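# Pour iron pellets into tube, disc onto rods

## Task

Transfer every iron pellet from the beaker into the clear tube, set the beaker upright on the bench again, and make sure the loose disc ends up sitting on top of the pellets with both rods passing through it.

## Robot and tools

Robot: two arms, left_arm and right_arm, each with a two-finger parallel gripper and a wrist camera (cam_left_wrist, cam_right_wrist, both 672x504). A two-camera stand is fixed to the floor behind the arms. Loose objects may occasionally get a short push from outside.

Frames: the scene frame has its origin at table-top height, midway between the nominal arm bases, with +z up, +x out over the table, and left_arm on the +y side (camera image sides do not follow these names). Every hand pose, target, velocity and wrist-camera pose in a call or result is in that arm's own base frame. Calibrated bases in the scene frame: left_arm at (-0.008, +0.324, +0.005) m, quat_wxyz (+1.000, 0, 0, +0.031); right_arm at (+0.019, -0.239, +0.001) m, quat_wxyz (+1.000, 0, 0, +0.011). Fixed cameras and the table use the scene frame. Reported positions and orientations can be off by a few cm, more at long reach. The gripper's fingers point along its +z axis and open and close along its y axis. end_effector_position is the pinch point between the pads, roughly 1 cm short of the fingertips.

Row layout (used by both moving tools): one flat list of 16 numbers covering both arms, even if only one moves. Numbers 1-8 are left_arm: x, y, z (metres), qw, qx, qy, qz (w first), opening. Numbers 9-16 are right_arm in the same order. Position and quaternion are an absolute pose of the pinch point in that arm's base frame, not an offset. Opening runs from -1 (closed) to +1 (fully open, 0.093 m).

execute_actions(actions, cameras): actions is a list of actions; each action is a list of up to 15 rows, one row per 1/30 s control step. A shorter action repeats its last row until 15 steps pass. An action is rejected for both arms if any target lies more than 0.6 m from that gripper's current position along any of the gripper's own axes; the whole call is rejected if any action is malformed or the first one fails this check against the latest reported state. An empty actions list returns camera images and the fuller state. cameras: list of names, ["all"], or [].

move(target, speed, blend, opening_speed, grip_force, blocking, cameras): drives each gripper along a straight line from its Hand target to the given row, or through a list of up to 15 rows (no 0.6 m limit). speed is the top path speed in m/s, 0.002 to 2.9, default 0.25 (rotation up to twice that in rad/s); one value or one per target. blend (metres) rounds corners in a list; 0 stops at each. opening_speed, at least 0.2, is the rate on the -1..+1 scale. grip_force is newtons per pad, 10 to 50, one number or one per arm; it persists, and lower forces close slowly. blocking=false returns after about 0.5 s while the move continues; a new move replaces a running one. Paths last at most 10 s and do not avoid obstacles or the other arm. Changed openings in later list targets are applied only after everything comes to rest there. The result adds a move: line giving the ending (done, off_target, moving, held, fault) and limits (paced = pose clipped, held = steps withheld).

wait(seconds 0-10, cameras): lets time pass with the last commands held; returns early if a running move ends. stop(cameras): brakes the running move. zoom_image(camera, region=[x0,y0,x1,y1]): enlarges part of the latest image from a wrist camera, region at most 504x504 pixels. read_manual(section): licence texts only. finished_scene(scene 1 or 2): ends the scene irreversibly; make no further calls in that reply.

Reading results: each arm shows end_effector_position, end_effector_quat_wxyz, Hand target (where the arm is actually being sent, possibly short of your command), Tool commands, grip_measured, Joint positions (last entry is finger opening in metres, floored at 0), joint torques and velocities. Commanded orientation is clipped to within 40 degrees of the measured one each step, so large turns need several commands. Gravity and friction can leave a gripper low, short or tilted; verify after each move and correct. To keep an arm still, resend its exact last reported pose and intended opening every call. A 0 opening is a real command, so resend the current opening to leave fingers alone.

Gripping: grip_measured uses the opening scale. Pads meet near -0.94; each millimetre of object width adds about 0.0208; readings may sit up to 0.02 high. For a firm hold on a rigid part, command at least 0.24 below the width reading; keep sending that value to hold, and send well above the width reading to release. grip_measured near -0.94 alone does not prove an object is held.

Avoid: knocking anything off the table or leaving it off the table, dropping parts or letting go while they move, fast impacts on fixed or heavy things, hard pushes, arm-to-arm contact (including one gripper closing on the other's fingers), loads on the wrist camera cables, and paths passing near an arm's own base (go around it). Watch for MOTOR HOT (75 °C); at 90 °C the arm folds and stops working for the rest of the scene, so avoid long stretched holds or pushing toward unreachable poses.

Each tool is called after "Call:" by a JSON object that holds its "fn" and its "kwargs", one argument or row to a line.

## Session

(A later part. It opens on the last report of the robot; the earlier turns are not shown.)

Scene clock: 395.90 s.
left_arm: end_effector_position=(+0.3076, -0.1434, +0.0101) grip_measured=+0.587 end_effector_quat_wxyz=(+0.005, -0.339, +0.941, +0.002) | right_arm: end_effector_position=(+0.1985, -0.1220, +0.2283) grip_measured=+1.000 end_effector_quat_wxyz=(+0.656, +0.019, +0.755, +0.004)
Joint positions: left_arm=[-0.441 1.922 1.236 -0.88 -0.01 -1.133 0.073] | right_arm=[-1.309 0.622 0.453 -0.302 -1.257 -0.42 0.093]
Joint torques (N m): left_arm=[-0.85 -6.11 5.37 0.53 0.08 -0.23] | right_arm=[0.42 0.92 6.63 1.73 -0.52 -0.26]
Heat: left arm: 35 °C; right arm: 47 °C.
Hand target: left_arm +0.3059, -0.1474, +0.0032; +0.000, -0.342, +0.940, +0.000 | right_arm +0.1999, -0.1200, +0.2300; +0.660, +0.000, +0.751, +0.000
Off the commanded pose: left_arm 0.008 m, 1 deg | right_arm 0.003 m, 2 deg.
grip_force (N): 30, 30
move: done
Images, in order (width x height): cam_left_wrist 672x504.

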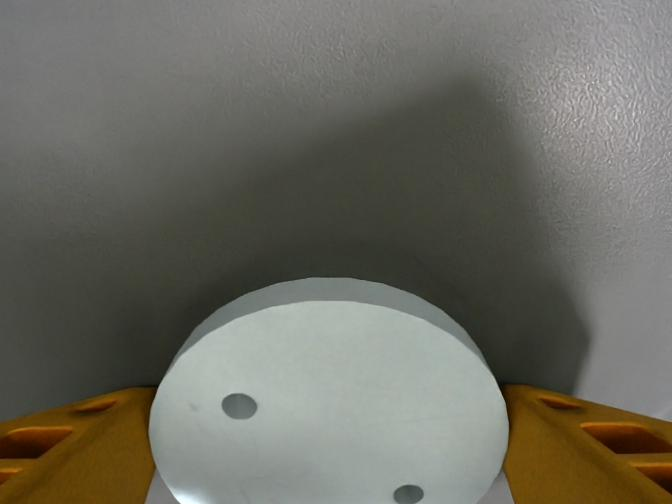

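Call:
{"fn": "move", "kwargs": {
  "target": [
    [0.306,-0.145,0.10,0,-0.342,0.940,0,0.15,0.20,-0.12,0.23,0.66,0,0.751,0,1],
    [0.26,-0.18,0.255,0,-0.1,0.995,0,0.15,0.20,-0.12,0.23,0.66,0,0.751,0,1],
    [0.215,-0.253,0.255,0,0.1908,0.9816,0,0.15,0.20,-0.12,0.23,0.66,0,0.751,0,1]
  ],
  "speed": [0.08,0.25,0.25],
  "blend": [0.02,0.03,0],
  "cameras": ["all"]
}}

Scene clock: 419.17 s.
left_arm: end_effector_position=(+0.2165, -0.2497, +0.2510) grip_measured=+0.580 end_effector_quat_wxyz=(+0.087, +0.179, +0.978, -0.065) | right_arm: end_effector_position=(+0.1985, -0.1220, +0.2283) grip_measured=+1.000 end_effector_quat_wxyz=(+0.656, +0.019, +0.755, +0.004)
Joint positions: left_arm=[-0.861 1.693 1.914 -1.574 -0.008 -0.497 0.073] | right_arm=[-1.309 0.622 0.453 -0.302 -1.257 -0.42 0.093]
Joint torques (N m): left_arm=[-0.65 -5.04 8.58 0.71 0.09 0.09] | right_arm=[0.42 0.92 6.61 1.74 -0.52 -0.26]
Heat: left arm: 36 °C; right arm: 47 °C.
Hand target: left_arm +0.2149, -0.2529, +0.2543; +0.086, +0.189, +0.976, -0.068 | right_arm +0.1999, -0.1200, +0.2300; +0.660, +0.000, +0.751, +0.000
Off the commanded pose: left_arm 0.005 m, 13 deg | right_arm 0.003 m, 2 deg.
joint sent to its limit (left arm) — joint 4 (wrist pitch), lower limit. The joint targets are off in orientation, not in position.
grip_force (N): 30, 30
move: off_target (left_arm)

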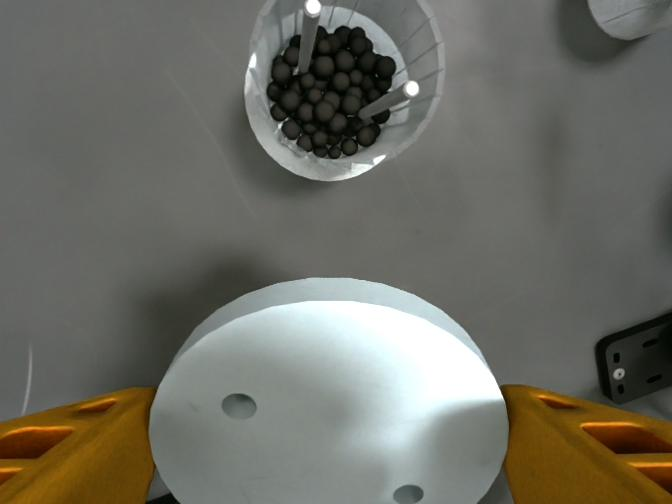

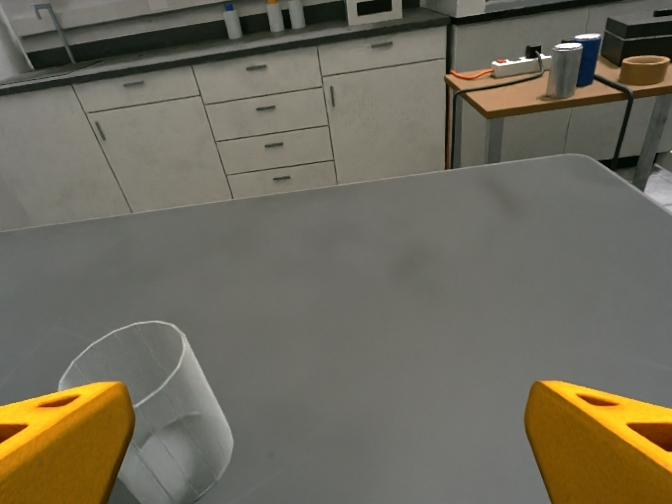

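Call:
{"fn": "move", "kwargs": {
  "target": [
    [0.26,-0.28,0.24,0,0.1797,0.9837,0,0.15,0.24,0.02,0.25,0.574,0,0.819,0,1],
    [0.303,-0.305,0.20,0,0.1797,0.9837,0,0.15,0.155,0.172,0.235,0.5355,-0.2936,0.7647,0.2056,1]
  ],
  "speed": 0.2,
  "blend": [0.03,0],
  "cameras": ["all"]
}}

Scene clock: 459.07 s.
left_arm: end_effector_position=(+0.2993, -0.3042, +0.1972) grip_measured=+0.580 end_effector_quat_wxyz=(+0.064, +0.176, +0.981, -0.041) | right_arm: end_effector_position=(+0.1546, +0.1680, +0.2339) grip_measured=+1.000 end_effector_quat_wxyz=(+0.535, -0.295, +0.766, +0.199)
Joint positions: left_arm=[-0.797 2.12 2.279 -1.579 -0.008 -0.441 0.073] | right_arm=[1.05 0.387 0.582 -0.569 0.304 0.106 0.093]
Joint torques (N m): left_arm=[0.73 -8.09 8.79 0.61 0.1 0.09] | right_arm=[0.4 2.54 6.61 2.15 0.07 0.02]
Heat: left arm: 40 °C; right arm: 47 °C.
Hand target: left_arm +0.3028, -0.3047, +0.1995; +0.065, +0.179, +0.981, -0.045 | right_arm +0.1549, +0.1719, +0.2350; +0.535, -0.294, +0.765, +0.206
Off the commanded pose: left_arm 0.005 m, 9 deg | right_arm 0.004 m, 1 deg.
joint sent to its limit (left arm) — joint 4 (wrist pitch), lower limit. The joint targets are off in orientation, not in position.
grip_force (N): 30, 30
move: off_target (left_arm)

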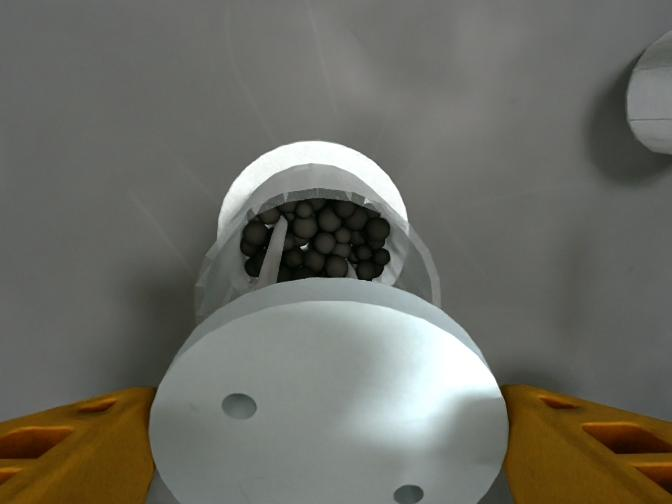

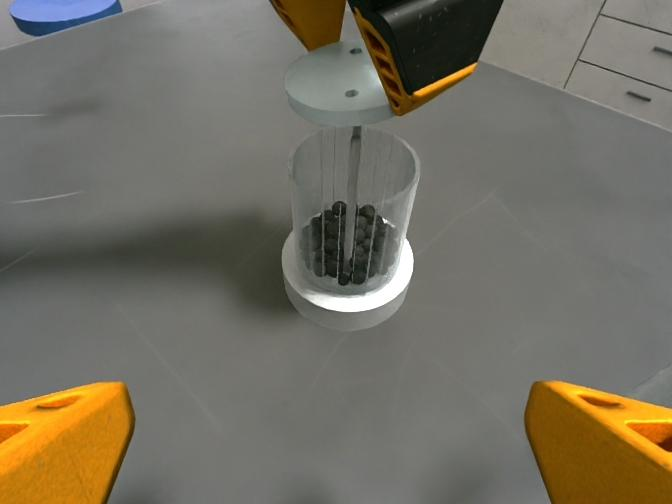

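Call:
{"fn": "move", "kwargs": {
  "target": [
    [0.27,-0.26,0.23,0,0,1,0,0.15,0.155,0.172,0.235,0.5355,-0.2936,0.7647,0.2056,1],
    [0.306,-0.145,0.06,0,-0.342,0.940,0,0.15,0.155,0.172,0.235,0.5355,-0.2936,0.7647,0.2056,1],
    [0.306,-0.145,0.011,0,-0.342,0.940,0,0.15,0.155,0.172,0.235,0.5355,-0.2936,0.7647,0.2056,1]
  ],
  "speed": [0.15,0.2,0.05],
  "blend": [0.03,0,0]
}}

Call:
{"fn": "move", "kwargs": {
  "target": [0.306,-0.1475,0.004,0,-0.342,0.940,0,0.15,0.155,0.172,0.235,0.5355,-0.2936,0.7647,0.2056,1],
  "speed": 0.03,
  "cameras": ["all"]
}}

Scene clock: 497.47 s.
left_arm: end_effector_position=(+0.3038, -0.1436, +0.0150) grip_measured=+0.580 end_effector_quat_wxyz=(+0.001, -0.334, +0.943, +0.005) | right_arm: end_effector_position=(+0.1546, +0.1680, +0.2340) grip_measured=+1.000 end_effector_quat_wxyz=(+0.535, -0.295, +0.766, +0.199)
Joint positions: left_arm=[-0.446 1.912 1.242 -0.908 -0.008 -1.127 0.073] | right_arm=[1.05 0.387 0.582 -0.569 0.304 0.106 0.093]
Joint torques (N m): left_arm=[0.24 -6.49 5.81 0.52 0.07 -0.23] | right_arm=[0.4 2.54 6.6 2.15 0.07 0.02]
Heat: left arm: 43 °C; right arm: 50 °C.
Hand target: left_arm +0.3059, -0.1449, +0.0110; +0.000, -0.342, +0.940, +0.000 | right_arm +0.1549, +0.1719, +0.2350; +0.535, -0.294, +0.765, +0.206
Off the commanded pose: left_arm 0.005 m, 1 deg | right_arm 0.004 m, 1 deg.
grip_force (N): 30, 30
move: done

Scene clock: 498.27 s.
left_arm: end_effector_position=(+0.3056, -0.1446, +0.0101) grip_measured=+0.580 end_effector_quat_wxyz=(+0.002, -0.337, +0.942, +0.003) | right_arm: end_effector_position=(+0.1546, +0.1680, +0.2340) grip_measured=+1.000 end_effector_quat_wxyz=(+0.535, -0.295, +0.766, +0.199)
Joint positions: left_arm=[-0.446 1.922 1.236 -0.886 -0.008 -1.133 0.073] | right_arm=[1.05 0.387 0.582 -0.569 0.304 0.106 0.093]
Joint torques (N m): left_arm=[-0.42 -6.22 5.5 0.54 0.06 -0.23] | right_arm=[0.4 2.55 6.6 2.15 0.07 0.02]
Heat: left arm: 43 °C; right arm: 50 °C.
Hand target: left_arm +0.3058, -0.1474, +0.0042; +0.000, -0.342, +0.940, +0.000 | right_arm +0.1549, +0.1719, +0.2350; +0.535, -0.294, +0.765, +0.206
Off the commanded pose: left_arm 0.007 m, 1 deg | right_arm 0.004 m, 1 deg.
grip_force (N): 30, 30
move: done

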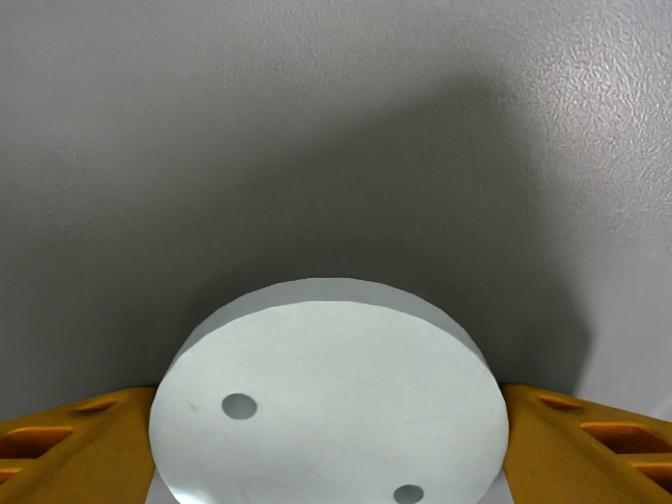

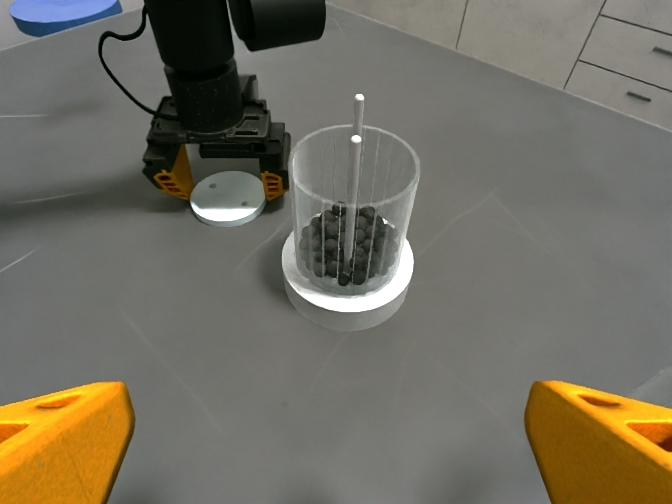

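Call:
{"fn": "move", "kwargs": {
  "target": [0.306,-0.1475,0.004,0,-0.342,0.940,0,1,0.155,0.172,0.235,0.5355,-0.2936,0.7647,0.2056,1],
  "opening_speed": 0.6
}}

Call:
{"fn": "move", "kwargs": {
  "target": [
    [0.303,-0.150,0.03,0.087,-0.3375,0.937,-0.004,1,0.155,0.172,0.235,0.5355,-0.2936,0.7647,0.2056,1],
    [0.302,-0.152,0.009,0.087,-0.3375,0.937,-0.004,1,0.155,0.172,0.235,0.5355,-0.2936,0.7647,0.2056,1]
  ],
  "speed": 0.06,
  "cameras": ["cam_left_wrist"]
}}

Scene clock: 515.87 s.
left_arm: end_effector_position=(+0.3062, -0.1448, +0.0101) grip_measured=+0.999 end_effector_quat_wxyz=(+0.003, -0.337, +0.941, +0.002) | right_arm: end_effector_position=(+0.1546, +0.1680, +0.2340) grip_measured=+1.000 end_effector_quat_wxyz=(+0.535, -0.295, +0.766, +0.199)
Joint positions: left_arm=[-0.446 1.922 1.236 -0.884 -0.008 -1.133 0.093] | right_arm=[1.05 0.387 0.582 -0.569 0.304 0.106 0.093]
Joint torques (N m): left_arm=[-0.4 -6.22 5.5 0.53 0.07 -0.23] | right_arm=[0.42 2.55 6.6 2.15 0.07 0.02]
Heat: left arm: 41 °C; right arm: 51 °C.
Hand target: left_arm +0.3059, -0.1474, +0.0041; +0.000, -0.342, +0.940, +0.000 | right_arm +0.1549, +0.1719, +0.2350; +0.535, -0.294, +0.765, +0.206
Off the commanded pose: left_arm 0.007 m, 1 deg | right_arm 0.004 m, 1 deg.
grip_force (N): 30, 30
move: done

Scene clock: 518.40 s.
left_arm: end_effector_position=(+0.2976, -0.1492, +0.0119) grip_measured=+0.999 end_effector_quat_wxyz=(+0.075, -0.335, +0.939, +0.000) | right_arm: end_effector_position=(+0.1546, +0.1680, +0.2340) grip_measured=+1.000 end_effector_quat_wxyz=(+0.535, -0.295, +0.766, +0.199)
Joint positions: left_arm=[-0.522 1.821 1.098 -0.749 -0.113 -1.201 0.093] | right_arm=[1.05 0.387 0.582 -0.569 0.304 0.106 0.093]
Joint torques (N m): left_arm=[-0.87 -6.08 5.6 0.88 -0.27 -0.23] | right_arm=[0.4 2.55 6.6 2.15 0.07 0.02]
Heat: left arm: 41 °C; right arm: 51 °C.
Hand target: left_arm +0.3018, -0.1520, +0.0091; +0.087, -0.338, +0.937, -0.004 | right_arm +0.1549, +0.1719, +0.2350; +0.535, -0.294, +0.765, +0.206
Off the commanded pose: left_arm 0.006 m, 2 deg | right_arm 0.004 m, 1 deg.
grip_force (N): 30, 30
move: done
Images, in order (width x height): cam_left_wrist 672x504.

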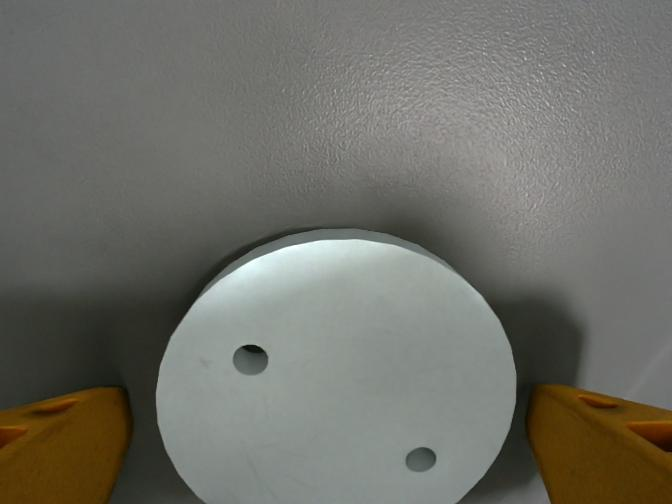

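Call:
{"fn": "move", "kwargs": {
  "target": [0.302,-0.152,0.009,0.087,-0.3375,0.937,-0.004,0.15,0.155,0.172,0.235,0.5355,-0.2936,0.7647,0.2056,1],
  "opening_speed": 0.6,
  "cameras": ["cam_left_wrist"]
}}

Call:
{"fn": "move", "kwargs": {
  "target": [
    [0.302,-0.152,0.10,0.087,-0.3375,0.937,-0.004,0.15,0.155,0.172,0.235,0.5355,-0.2936,0.7647,0.2056,1],
    [0.25,-0.26,0.22,0.0734,0.1,0.99,-0.03,0.15,0.155,0.172,0.235,0.5355,-0.2936,0.7647,0.2056,1],
    [0.303,-0.305,0.20,0.0734,0.179,0.980,-0.047,0.15,0.155,0.172,0.235,0.5355,-0.2936,0.7647,0.2056,1]
  ],
  "speed": [0.08,0.2,0.1],
  "blend": [0.02,0.02,0],
  "cameras": ["all"]
}}

Call:
{"fn": "zoom_image", "kwargs": {
  "camera": "cam_right_wrist",
  "region": [250, 0, 500, 188]
}}

Scene clock: 527.00 s.
left_arm: end_effector_position=(+0.3003, -0.1506, +0.0122) grip_measured=+0.585 end_effector_quat_wxyz=(+0.079, -0.335, +0.939, -0.005) | right_arm: end_effector_position=(+0.1546, +0.1680, +0.2340) grip_measured=+1.000 end_effector_quat_wxyz=(+0.535, -0.295, +0.766, +0.199)
Joint positions: left_arm=[-0.522 1.821 1.098 -0.736 -0.114 -1.201 0.073] | right_arm=[1.05 0.387 0.582 -0.569 0.304 0.106 0.093]
Joint torques (N m): left_arm=[-0.87 -6.06 5.61 0.79 -0.27 -0.22] | right_arm=[0.4 2.55 6.58 2.15 0.07 0.02]
Heat: left arm: 40 °C; right arm: 51 °C.
Hand target: left_arm +0.3019, -0.1520, +0.0090; +0.087, -0.338, +0.937, -0.004 | right_arm +0.1549, +0.1719, +0.2350; +0.535, -0.294, +0.765, +0.206
Off the commanded pose: left_arm 0.004 m, 1 deg | right_arm 0.004 m, 1 deg.
grip_force (N): 30, 30
move: done
Images, in order (width x height): cam_left_wrist 672x504.

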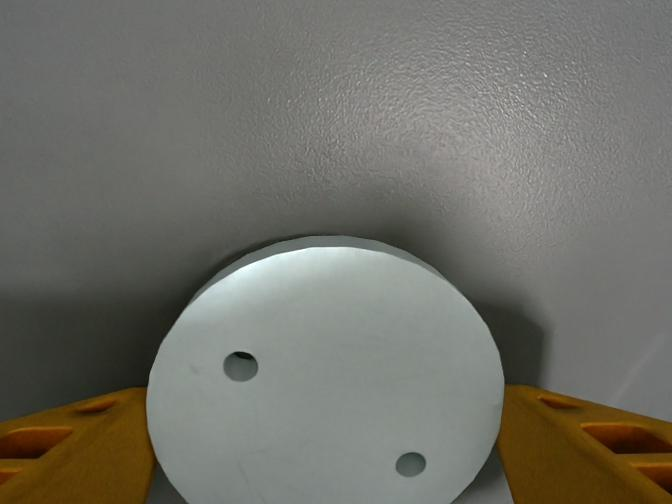

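Scene clock: 531.93 s.
left_arm: end_effector_position=(+0.3015, -0.3048, +0.1983) grip_measured=+0.578 end_effector_quat_wxyz=(+0.077, +0.175, +0.981, -0.043) | right_arm: end_effector_position=(+0.1546, +0.1680, +0.2340) grip_measured=+1.000 end_effector_quat_wxyz=(+0.535, -0.295, +0.766, +0.199)
Joint positions: left_arm=[-0.799 2.097 2.244 -1.542 -0.019 -0.443 0.073] | right_arm=[1.05 0.387 0.582 -0.569 0.304 0.106 0.093]
Joint torques (N m): left_arm=[0.62 -7.99 8.72 0.6 0.13 0.1] | right_arm=[0.4 2.55 6.6 2.15 0.07 0.02]
Heat: left arm: 40 °C; right arm: 51 °C.
Hand target: left_arm +0.3030, -0.3049, +0.2000; +0.074, +0.179, +0.980, -0.047 | right_arm +0.1549, +0.1719, +0.2350; +0.535, -0.294, +0.765, +0.206
Off the commanded pose: left_arm 0.002 m, 1 deg | right_arm 0.004 m, 1 deg.
grip_force (N): 30, 30
move: done

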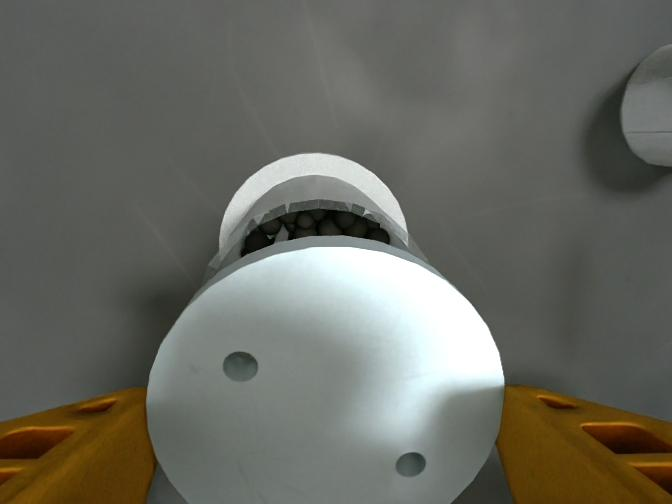

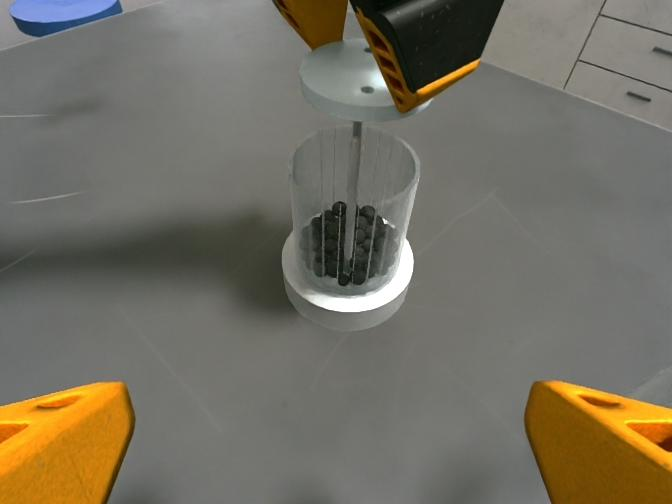

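Scaled by 2.016.

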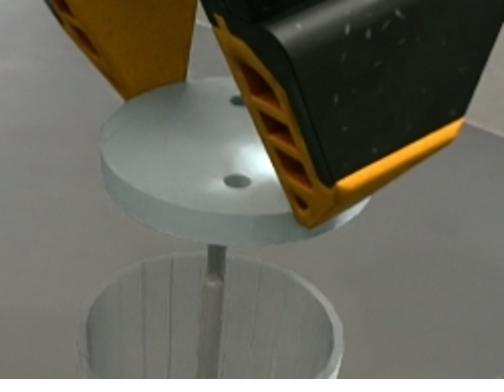

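Call:
{"fn": "move", "kwargs": {
  "target": [0.297,-0.302,0.183,0.0734,0.179,0.980,-0.047,0.15,0.155,0.172,0.235,0.5355,-0.2936,0.7647,0.2056,1],
  "speed": 0.05,
  "cameras": ["all"]
}}

Call:
{"fn": "zoom_image", "kwargs": {
  "camera": "cam_right_wrist",
  "region": [280, 40, 440, 160]
}}

Scene clock: 556.73 s.
left_arm: end_effector_position=(+0.2968, -0.3001, +0.1789) grip_measured=+0.578 end_effector_quat_wxyz=(+0.065, +0.176, +0.982, -0.035) | right_arm: end_effector_position=(+0.1546, +0.1680, +0.2341) grip_measured=+1.000 end_effector_quat_wxyz=(+0.535, -0.295, +0.766, +0.199)
Joint positions: left_arm=[-0.799 2.063 2.115 -1.475 -0.019 -0.443 0.073] | right_arm=[1.05 0.387 0.582 -0.568 0.304 0.106 0.093]
Joint torques (N m): left_arm=[0.08 -10.19 5.31 0.92 0.12 0.03] | right_arm=[0.39 2.54 6.6 2.15 0.07 0.02]
Heat: left arm: 44 °C; right arm: 52 °C.
Hand target: left_arm +0.2970, -0.3020, +0.1831; +0.073, +0.179, +0.980, -0.047 | right_arm +0.1549, +0.1719, +0.2351; +0.536, -0.294, +0.765, +0.206
Off the commanded pose: left_arm 0.004 m, 2 deg | right_arm 0.004 m, 1 deg.
grip_force (N): 30, 30
move: done

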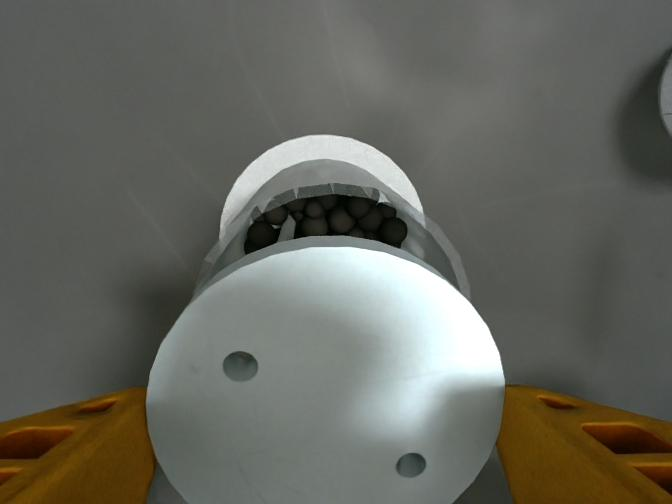

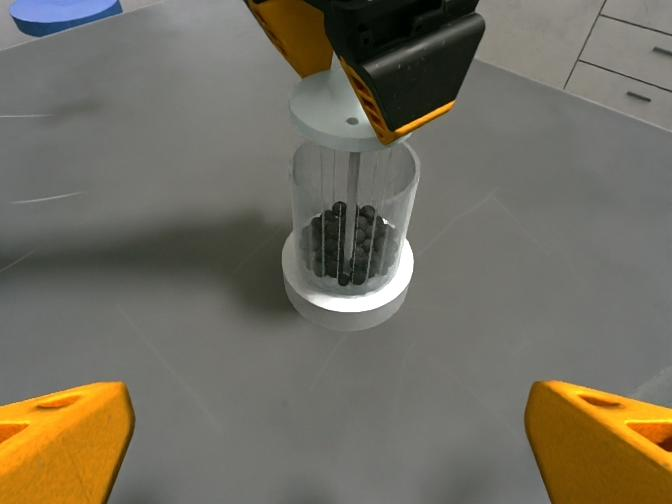

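Scaled by 3.150.

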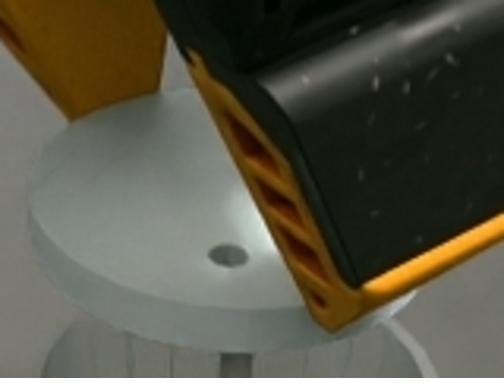

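Call:
{"fn": "move", "kwargs": {
  "target": [0.2988,-0.3040,0.179,0.0734,0.179,0.980,-0.047,0.15,0.155,0.172,0.235,0.5355,-0.2936,0.7647,0.2056,1],
  "speed": 0.03,
  "cameras": ["all"]
}}

Call:
{"fn": "zoom_image", "kwargs": {
  "camera": "cam_right_wrist",
  "region": [280, 60, 440, 180]
}}

Scene clock: 589.97 s.
left_arm: end_effector_position=(+0.2968, -0.3002, +0.1785) grip_measured=+0.578 end_effector_quat_wxyz=(+0.065, +0.176, +0.982, -0.035) | right_arm: end_effector_position=(+0.1546, +0.1680, +0.2341) grip_measured=+1.000 end_effector_quat_wxyz=(+0.535, -0.295, +0.766, +0.199)
Joint positions: left_arm=[-0.799 2.063 2.113 -1.473 -0.019 -0.443 0.073] | right_arm=[1.05 0.387 0.582 -0.568 0.304 0.106 0.093]
Joint torques (N m): left_arm=[0.06 -9.62 4.97 1.02 0.11 0.02] | right_arm=[0.42 2.54 6.6 2.15 0.07 0.02]
Heat: left arm: 52 °C; right arm: 53 °C.
Hand target: left_arm +0.2988, -0.3040, +0.1791; +0.073, +0.179, +0.980, -0.047 | right_arm +0.1549, +0.1719, +0.2351; +0.536, -0.294, +0.765, +0.206
Off the commanded pose: left_arm 0.004 m, 2 deg | right_arm 0.004 m, 1 deg.
grip_force (N): 30, 30
move: done

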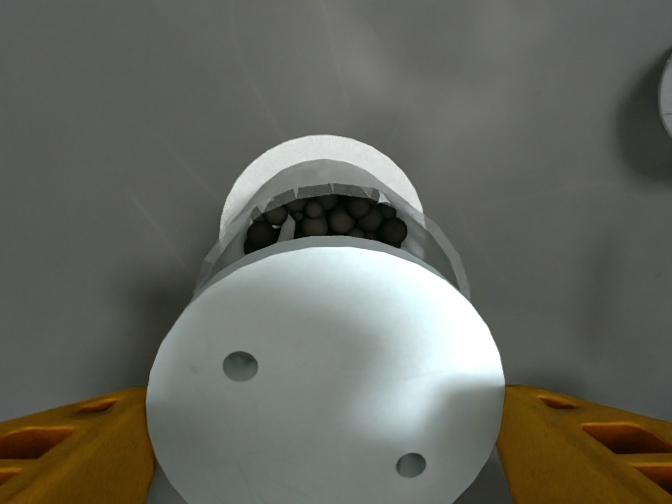

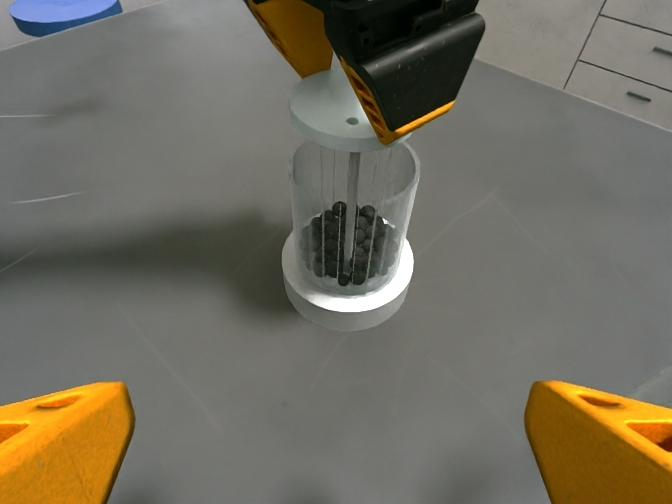

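Scaled by 3.150.

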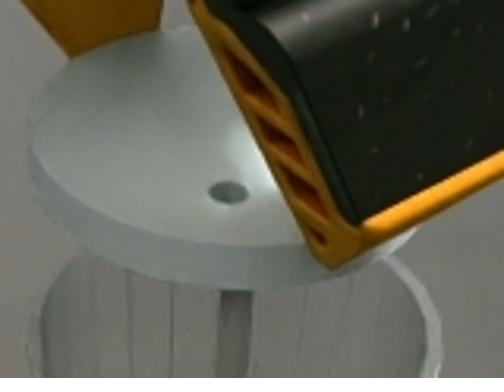

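Call:
{"fn": "move", "kwargs": {
  "target": [
    [0.2985,-0.3035,0.21,0.0734,0.179,0.980,-0.047,0.15,0.155,0.172,0.235,0.5355,-0.2936,0.7647,0.2056,1],
    [0.2985,-0.3035,0.178,0.0734,0.179,0.980,-0.047,0.15,0.155,0.172,0.235,0.5355,-0.2936,0.7647,0.2056,1]
  ],
  "speed": 0.05,
  "cameras": ["all"]
}}

Call:
{"fn": "zoom_image", "kwargs": {
  "camera": "cam_right_wrist",
  "region": [280, 60, 440, 180]
}}

Scene clock: 600.13 s.
left_arm: end_effector_position=(+0.2955, -0.2991, +0.1785) grip_measured=+0.578 end_effector_quat_wxyz=(+0.065, +0.176, +0.982, -0.035) | right_arm: end_effector_position=(+0.1546, +0.1680, +0.2341) grip_measured=+1.000 end_effector_quat_wxyz=(+0.535, -0.295, +0.766, +0.199)
Joint positions: left_arm=[-0.799 2.056 2.103 -1.471 -0.018 -0.443 0.073] | right_arm=[1.05 0.387 0.582 -0.568 0.304 0.106 0.093]
Joint torques (N m): left_arm=[0.08 -9.37 5 1.06 0.11 0.03] | right_arm=[0.4 2.55 6.58 2.15 0.07 0.02]
Heat: left arm: 53 °C; right arm: 53 °C.
Hand target: left_arm +0.2984, -0.3034, +0.1782; +0.073, +0.179, +0.980, -0.047 | right_arm +0.1549, +0.1719, +0.2351; +0.536, -0.294, +0.765, +0.206
Off the commanded pose: left_arm 0.005 m, 2 deg | right_arm 0.004 m, 1 deg.
grip_force (N): 30, 30
move: done

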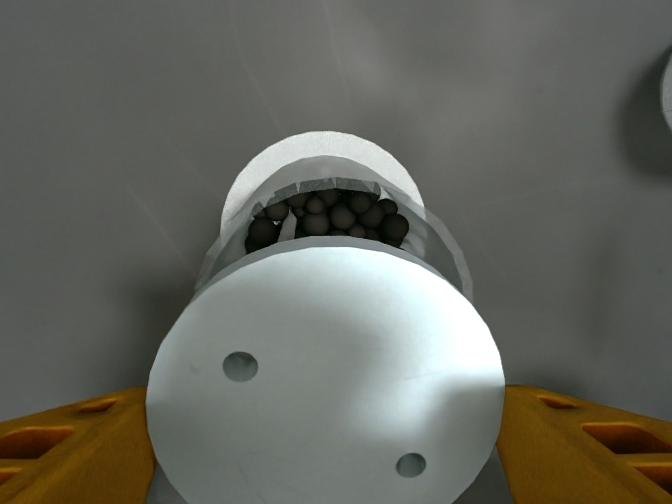

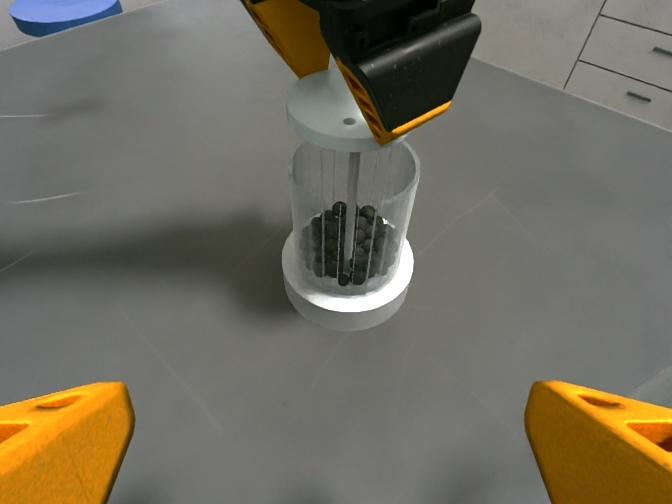

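Scaled by 3.150.

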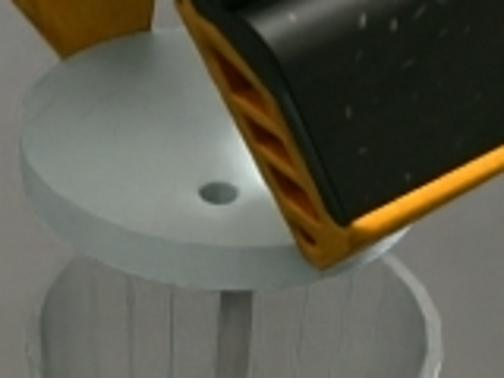

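Call:
{"fn": "move", "kwargs": {
  "target": [0.2957,-0.303,0.195,0.0734,0.179,0.980,-0.047,0.15,0.155,0.172,0.235,0.5355,-0.2936,0.7647,0.2056,1],
  "speed": 0.05,
  "cameras": ["all"]
}}

Call:
{"fn": "zoom_image", "kwargs": {
  "camera": "cam_right_wrist",
  "region": [280, 40, 440, 160]
}}

Scene clock: 616.53 s.
left_arm: end_effector_position=(+0.2971, -0.3007, +0.1910) grip_measured=+0.578 end_effector_quat_wxyz=(+0.075, +0.175, +0.981, -0.042) | right_arm: end_effector_position=(+0.1546, +0.1680, +0.2341) grip_measured=+1.000 end_effector_quat_wxyz=(+0.535, -0.295, +0.766, +0.199)
Joint positions: left_arm=[-0.799 2.056 2.151 -1.495 -0.018 -0.443 0.073] | right_arm=[1.05 0.387 0.582 -0.568 0.304 0.106 0.093]
Joint torques (N m): left_arm=[-0.32 -8.27 8.72 0.59 0.11 -0.02] | right_arm=[0.42 2.55 6.6 2.15 0.07 0.02]
Heat: left arm: 51 °C; right arm: 53 °C.
Hand target: left_arm +0.2957, -0.3029, +0.1950; +0.074, +0.179, +0.980, -0.047 | right_arm +0.1549, +0.1719, +0.2351; +0.536, -0.294, +0.765, +0.206
Off the commanded pose: left_arm 0.005 m, 1 deg | right_arm 0.004 m, 1 deg.
grip_force (N): 30, 30
move: done

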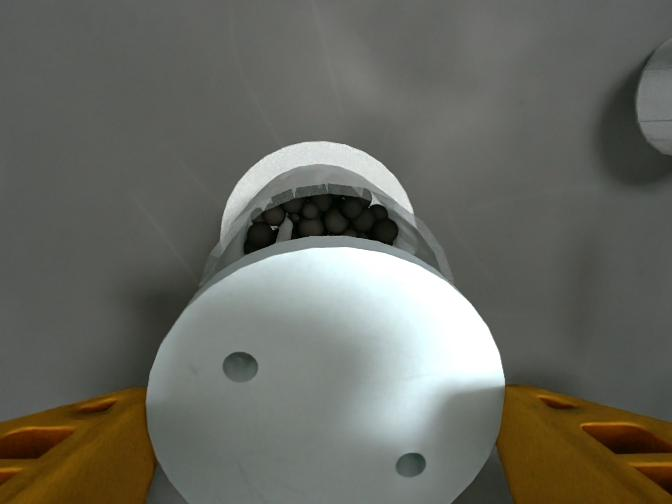

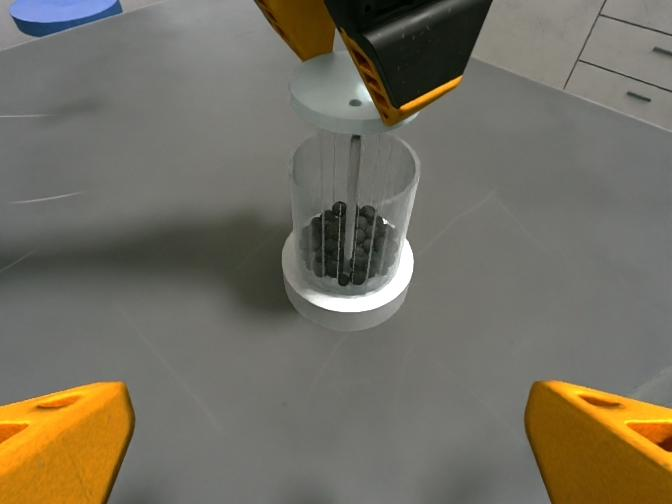

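Scaled by 3.150.

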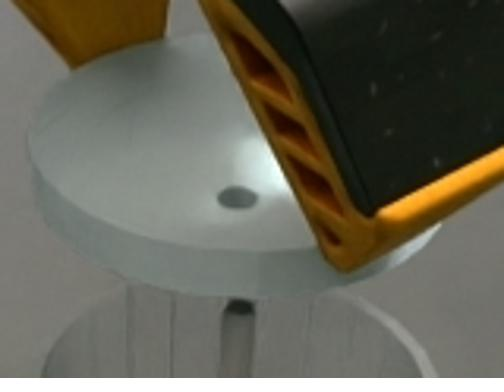

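Call:
{"fn": "move", "kwargs": {
  "target": [0.2942,-0.3041,0.195,0.0734,0.179,0.980,-0.047,0.15,0.155,0.172,0.235,0.5355,-0.2936,0.7647,0.2056,1],
  "speed": 0.05
}}

Scene clock: 635.53 s.
left_arm: end_effector_position=(+0.2970, -0.3006, +0.1910) grip_measured=+0.578 end_effector_quat_wxyz=(+0.074, +0.175, +0.981, -0.042) | right_arm: end_effector_position=(+0.1546, +0.1680, +0.2341) grip_measured=+1.000 end_effector_quat_wxyz=(+0.535, -0.295, +0.766, +0.199)
Joint positions: left_arm=[-0.799 2.056 2.151 -1.495 -0.018 -0.443 0.073] | right_arm=[1.05 0.387 0.582 -0.568 0.304 0.106 0.093]
Joint torques (N m): left_arm=[-0.79 -8.36 8.57 0.59 0.1 -0.08] | right_arm=[0.4 2.55 6.6 2.15 0.07 0.02]
Heat: left arm: 49 °C; right arm: 54 °C.
Hand target: left_arm +0.2942, -0.3040, +0.1950; +0.074, +0.179, +0.980, -0.047 | right_arm +0.1549, +0.1719, +0.2351; +0.536, -0.294, +0.765, +0.206
Off the commanded pose: left_arm 0.006 m, 1 deg | right_arm 0.004 m, 1 deg.
grip_force (N): 30, 30
move: done

Call:
{"fn": "move", "kwargs": {
  "target": [
    [0.286,-0.313,0.195,0.0734,0.179,0.980,-0.047,0.15,0.155,0.172,0.235,0.5355,-0.2936,0.7647,0.2056,1],
    [0.2976,-0.3004,0.195,0.0734,0.179,0.980,-0.047,0.15,0.155,0.172,0.235,0.5355,-0.2936,0.7647,0.2056,1]
  ],
  "speed": 0.05
}}

Scene clock: 642.00 s.
left_arm: end_effector_position=(+0.2973, -0.2998, +0.1909) grip_measured=+0.578 end_effector_quat_wxyz=(+0.074, +0.174, +0.981, -0.042) | right_arm: end_effector_position=(+0.1546, +0.1680, +0.2341) grip_measured=+1.000 end_effector_quat_wxyz=(+0.535, -0.295, +0.766, +0.199)
Joint positions: left_arm=[-0.797 2.056 2.151 -1.497 -0.018 -0.445 0.073] | right_arm=[1.05 0.387 0.582 -0.568 0.304 0.106 0.093]
Joint torques (N m): left_arm=[0.29 -8.49 8.35 0.61 0.11 0.09] | right_arm=[0.42 2.55 6.6 2.15 0.07 0.02]
Heat: left arm: 49 °C; right arm: 54 °C.
Hand target: left_arm +0.2976, -0.3003, +0.1951; +0.074, +0.179, +0.980, -0.047 | right_arm +0.1549, +0.1719, +0.2351; +0.536, -0.294, +0.765, +0.206
Off the commanded pose: left_arm 0.004 m, 1 deg | right_arm 0.004 m, 1 deg.
grip_force (N): 30, 30
move: done

Call:
{"fn": "move", "kwargs": {
  "target": [
    [0.286,-0.313,0.195,0.0734,0.179,0.980,-0.047,0.15,0.155,0.172,0.235,0.5355,-0.2936,0.7647,0.2056,1],
    [0.2961,-0.3019,0.195,0.0734,0.179,0.980,-0.047,0.15,0.155,0.172,0.235,0.5355,-0.2936,0.7647,0.2056,1],
    [0.2961,-0.3019,0.176,0.0734,0.179,0.980,-0.047,0.15,0.155,0.172,0.235,0.5355,-0.2936,0.7647,0.2056,1]
  ],
  "speed": [0.05,0.05,0.02],
  "cameras": ["all"]
}}

Call:
{"fn": "zoom_image", "kwargs": {
  "camera": "cam_right_wrist",
  "region": [280, 60, 440, 180]
}}

Scene clock: 656.00 s.
left_arm: end_effector_position=(+0.2928, -0.2992, +0.1782) grip_measured=+0.578 end_effector_quat_wxyz=(+0.067, +0.175, +0.982, -0.039) | right_arm: end_effector_position=(+0.1546, +0.1680, +0.2341) grip_measured=+1.000 end_effector_quat_wxyz=(+0.535, -0.295, +0.766, +0.199)
Joint positions: left_arm=[-0.803 2.037 2.071 -1.451 -0.016 -0.449 0.073] | right_arm=[1.05 0.387 0.582 -0.568 0.304 0.106 0.093]
Joint torques (N m): left_arm=[0.32 -9.05 4.85 1.05 0.08 0.08] | right_arm=[0.4 2.55 6.61 2.15 0.07 0.02]
Heat: left arm: 49 °C; right arm: 54 °C.
Hand target: left_arm +0.2961, -0.3019, +0.1761; +0.073, +0.179, +0.980, -0.047 | right_arm +0.1549, +0.1719, +0.2351; +0.536, -0.294, +0.765, +0.206
Off the commanded pose: left_arm 0.005 m, 1 deg | right_arm 0.004 m, 1 deg.
grip_force (N): 30, 30
move: done

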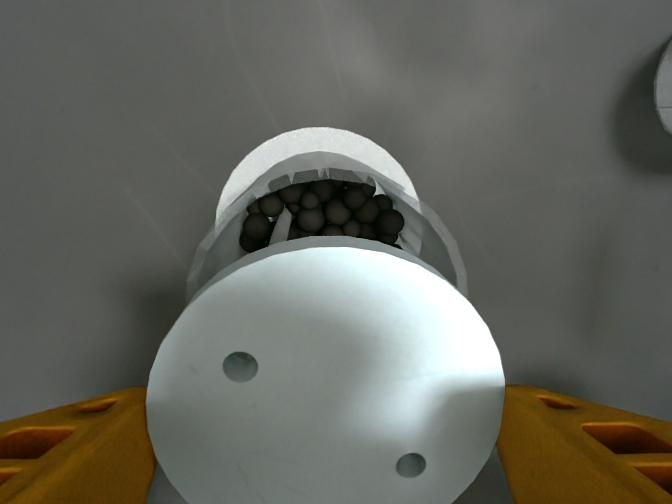

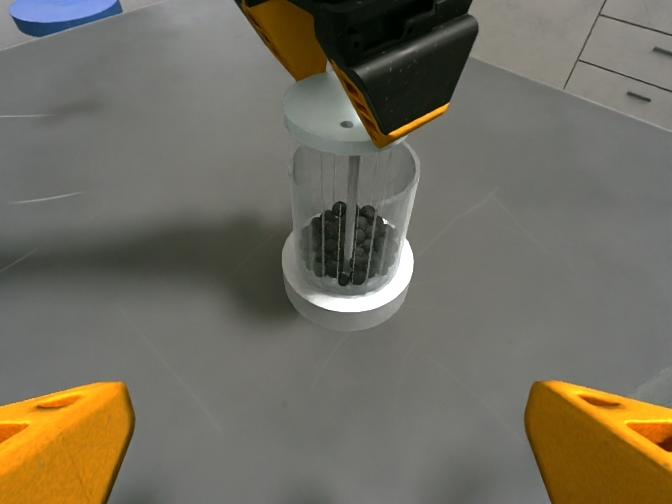

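Scaled by 3.150.

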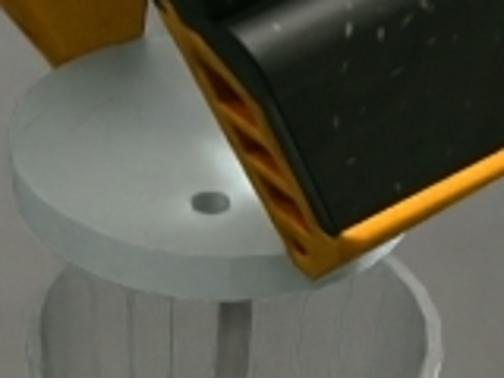

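Call:
{"fn": "move", "kwargs": {
  "target": [
    [0.2895,-0.3145,0.195,0.0734,0.179,0.980,-0.047,0.15,0.155,0.172,0.235,0.5355,-0.2936,0.7647,0.2056,1],
    [0.2988,-0.3047,0.195,0.0734,0.179,0.980,-0.047,0.15,0.155,0.172,0.235,0.5355,-0.2936,0.7647,0.2056,1],
    [0.2988,-0.3047,0.172,0.0734,0.179,0.980,-0.047,0.15,0.155,0.172,0.235,0.5355,-0.2936,0.7647,0.2056,1]
  ],
  "speed": [0.05,0.05,0.02],
  "cameras": ["all"]
}}

Call:
{"fn": "zoom_image", "kwargs": {
  "camera": "cam_right_wrist",
  "region": [280, 60, 440, 180]
}}

Scene clock: 670.40 s.
left_arm: end_effector_position=(+0.2952, -0.3017, +0.1780) grip_measured=+0.578 end_effector_quat_wxyz=(+0.071, +0.174, +0.981, -0.041) | right_arm: end_effector_position=(+0.1546, +0.1680, +0.2341) grip_measured=+1.000 end_effector_quat_wxyz=(+0.535, -0.295, +0.766, +0.199)
Joint positions: left_arm=[-0.803 2.043 2.078 -1.443 -0.016 -0.449 0.073] | right_arm=[1.05 0.387 0.582 -0.568 0.304 0.106 0.093]
Joint torques (N m): left_arm=[0.35 -8.57 4.6 1.08 0.09 0.09] | right_arm=[0.42 2.55 6.61 2.15 0.07 0.02]
Heat: left arm: 49 °C; right arm: 54 °C.
Hand target: left_arm +0.2988, -0.3045, +0.1721; +0.073, +0.179, +0.980, -0.047 | right_arm +0.1549, +0.1719, +0.2351; +0.536, -0.294, +0.765, +0.206
Off the commanded pose: left_arm 0.008 m, 1 deg | right_arm 0.004 m, 1 deg.
grip_force (N): 30, 30
move: done

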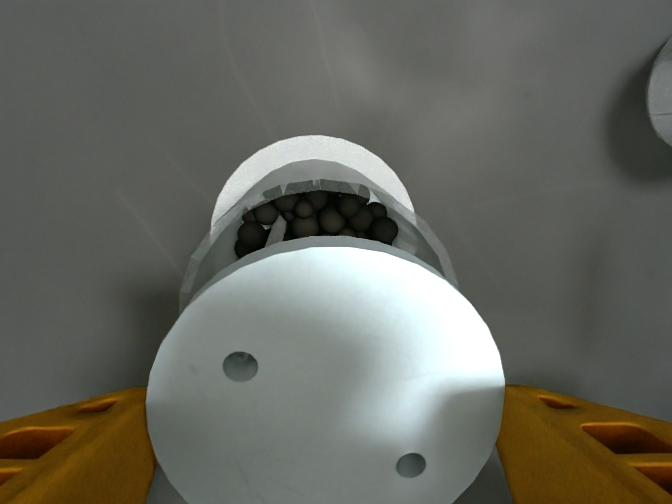

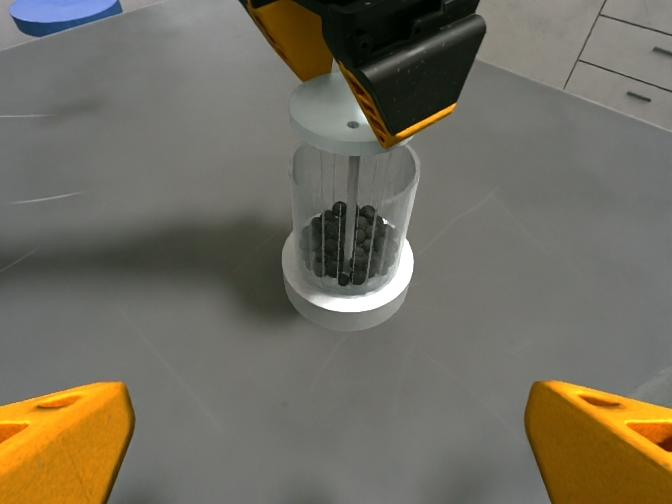

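Scaled by 3.150.

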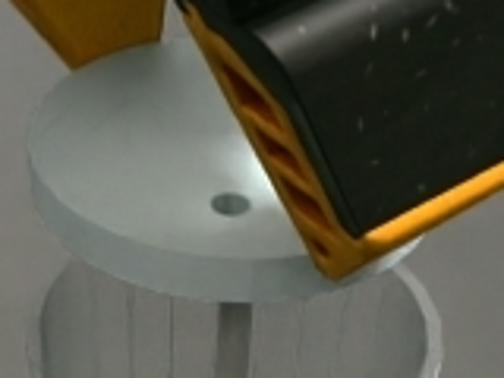

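Call:
{"fn": "move", "kwargs": {
  "target": [
    [0.3024,-0.3089,0.168,0.0734,0.179,0.980,-0.047,0.15,0.155,0.172,0.235,0.5355,-0.2936,0.7647,0.2056,1],
    [0.2954,-0.3004,0.168,0.0734,0.179,0.980,-0.047,0.15,0.155,0.172,0.235,0.5355,-0.2936,0.7647,0.2056,1],
    [0.2923,-0.3029,0.168,0.0734,0.179,0.980,-0.047,0.15,0.155,0.172,0.235,0.5355,-0.2936,0.7647,0.2056,1],
    [0.2993,-0.3114,0.168,0.0734,0.179,0.980,-0.047,0.15,0.155,0.172,0.235,0.5355,-0.2936,0.7647,0.2056,1],
    [0.3055,-0.3064,0.168,0.0734,0.179,0.980,-0.047,0.15,0.155,0.172,0.235,0.5355,-0.2936,0.7647,0.2056,1],
    [0.2985,-0.2979,0.168,0.0734,0.179,0.980,-0.047,0.15,0.155,0.172,0.235,0.5355,-0.2936,0.7647,0.2056,1],
    [0.2992,-0.305,0.168,0.0734,0.179,0.980,-0.047,0.15,0.155,0.172,0.235,0.5355,-0.2936,0.7647,0.2056,1]
  ],
  "speed": 0.02,
  "blend": 0.002,
  "cameras": ["all"]
}}

Call:
{"fn": "zoom_image", "kwargs": {
  "camera": "cam_right_wrist",
  "region": [280, 60, 440, 180]
}}

Scene clock: 689.00 s.
left_arm: end_effector_position=(+0.2978, -0.3023, +0.1552) grip_measured=+0.578 end_effector_quat_wxyz=(+0.060, +0.177, +0.982, -0.035) | right_arm: end_effector_position=(+0.1546, +0.1680, +0.2341) grip_measured=+1.000 end_effector_quat_wxyz=(+0.535, -0.295, +0.766, +0.199)
Joint positions: left_arm=[-0.798 2.056 2.008 -1.384 -0.013 -0.441 0.073] | right_arm=[1.05 0.387 0.582 -0.568 0.304 0.106 0.093]
Joint torques (N m): left_arm=[-0.08 -10.03 8.72 0.64 0.05 -0.01] | right_arm=[0.4 2.55 6.6 2.15 0.07 0.02]
Heat: left arm: 48 °C; right arm: 54 °C.
Hand target: left_arm +0.2991, -0.3048, +0.1679; +0.073, +0.179, +0.980, -0.047 | right_arm +0.1549, +0.1719, +0.2350; +0.535, -0.294, +0.765, +0.206
Off the commanded pose: left_arm 0.013 m, 2 deg | right_arm 0.004 m, 1 deg.
grip_force (N): 30, 30
move: off_target (left_arm)

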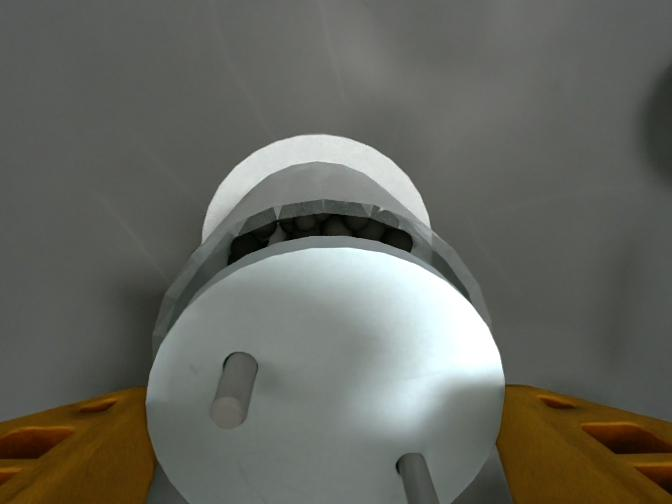

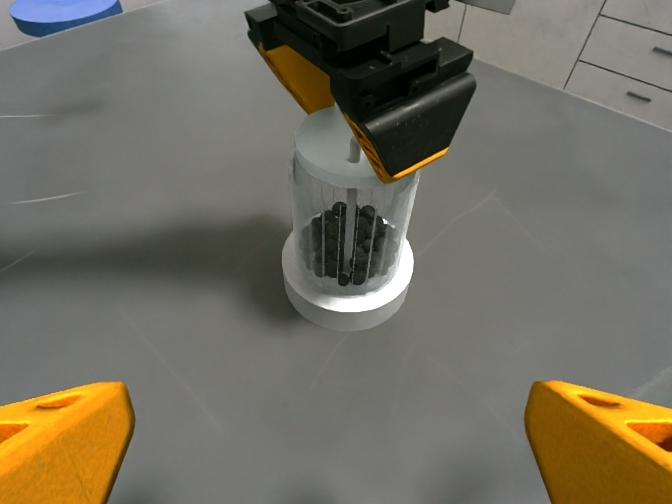

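Scaled by 3.150.

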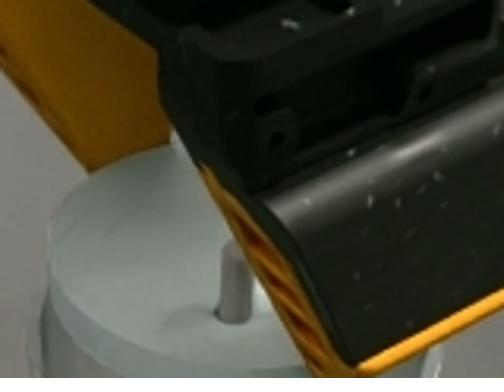

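Call:
{"fn": "move", "kwargs": {
  "target": [0.2985,-0.304,0.158,0.0734,0.179,0.980,-0.047,0.85,0.155,0.172,0.235,0.5355,-0.2936,0.7647,0.2056,1],
  "opening_speed": 0.25,
  "cameras": ["all"]
}}

Scene clock: 699.83 s.
left_arm: end_effector_position=(+0.2981, -0.3027, +0.1469) grip_measured=+0.848 end_effector_quat_wxyz=(+0.059, +0.177, +0.982, -0.034) | right_arm: end_effector_position=(+0.1546, +0.1680, +0.2341) grip_measured=+1.000 end_effector_quat_wxyz=(+0.535, -0.295, +0.766, +0.199)
Joint positions: left_arm=[-0.798 2.056 1.976 -1.355 -0.013 -0.441 0.086] | right_arm=[1.05 0.387 0.582 -0.568 0.304 0.106 0.093]
Joint torques (N m): left_arm=[-0.03 -11.12 6.27 0.81 0.05 -0.01] | right_arm=[0.42 2.55 6.6 2.15 0.07 0.02]
Heat: left arm: 49 °C; right arm: 55 °C.
Hand target: left_arm +0.2985, -0.3039, +0.1579; +0.073, +0.179, +0.980, -0.047 | right_arm +0.1549, +0.1719, +0.2350; +0.535, -0.294, +0.765, +0.206
Off the commanded pose: left_arm 0.011 m, 2 deg | right_arm 0.004 m, 1 deg.
grip_force (N): 30, 30
move: off_target (left_arm)

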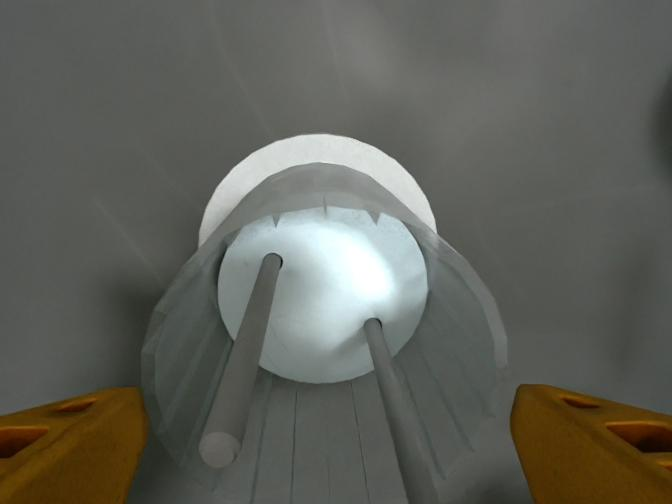

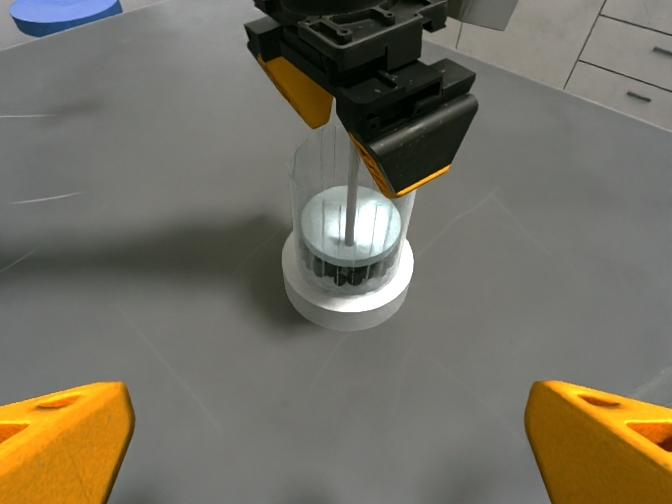

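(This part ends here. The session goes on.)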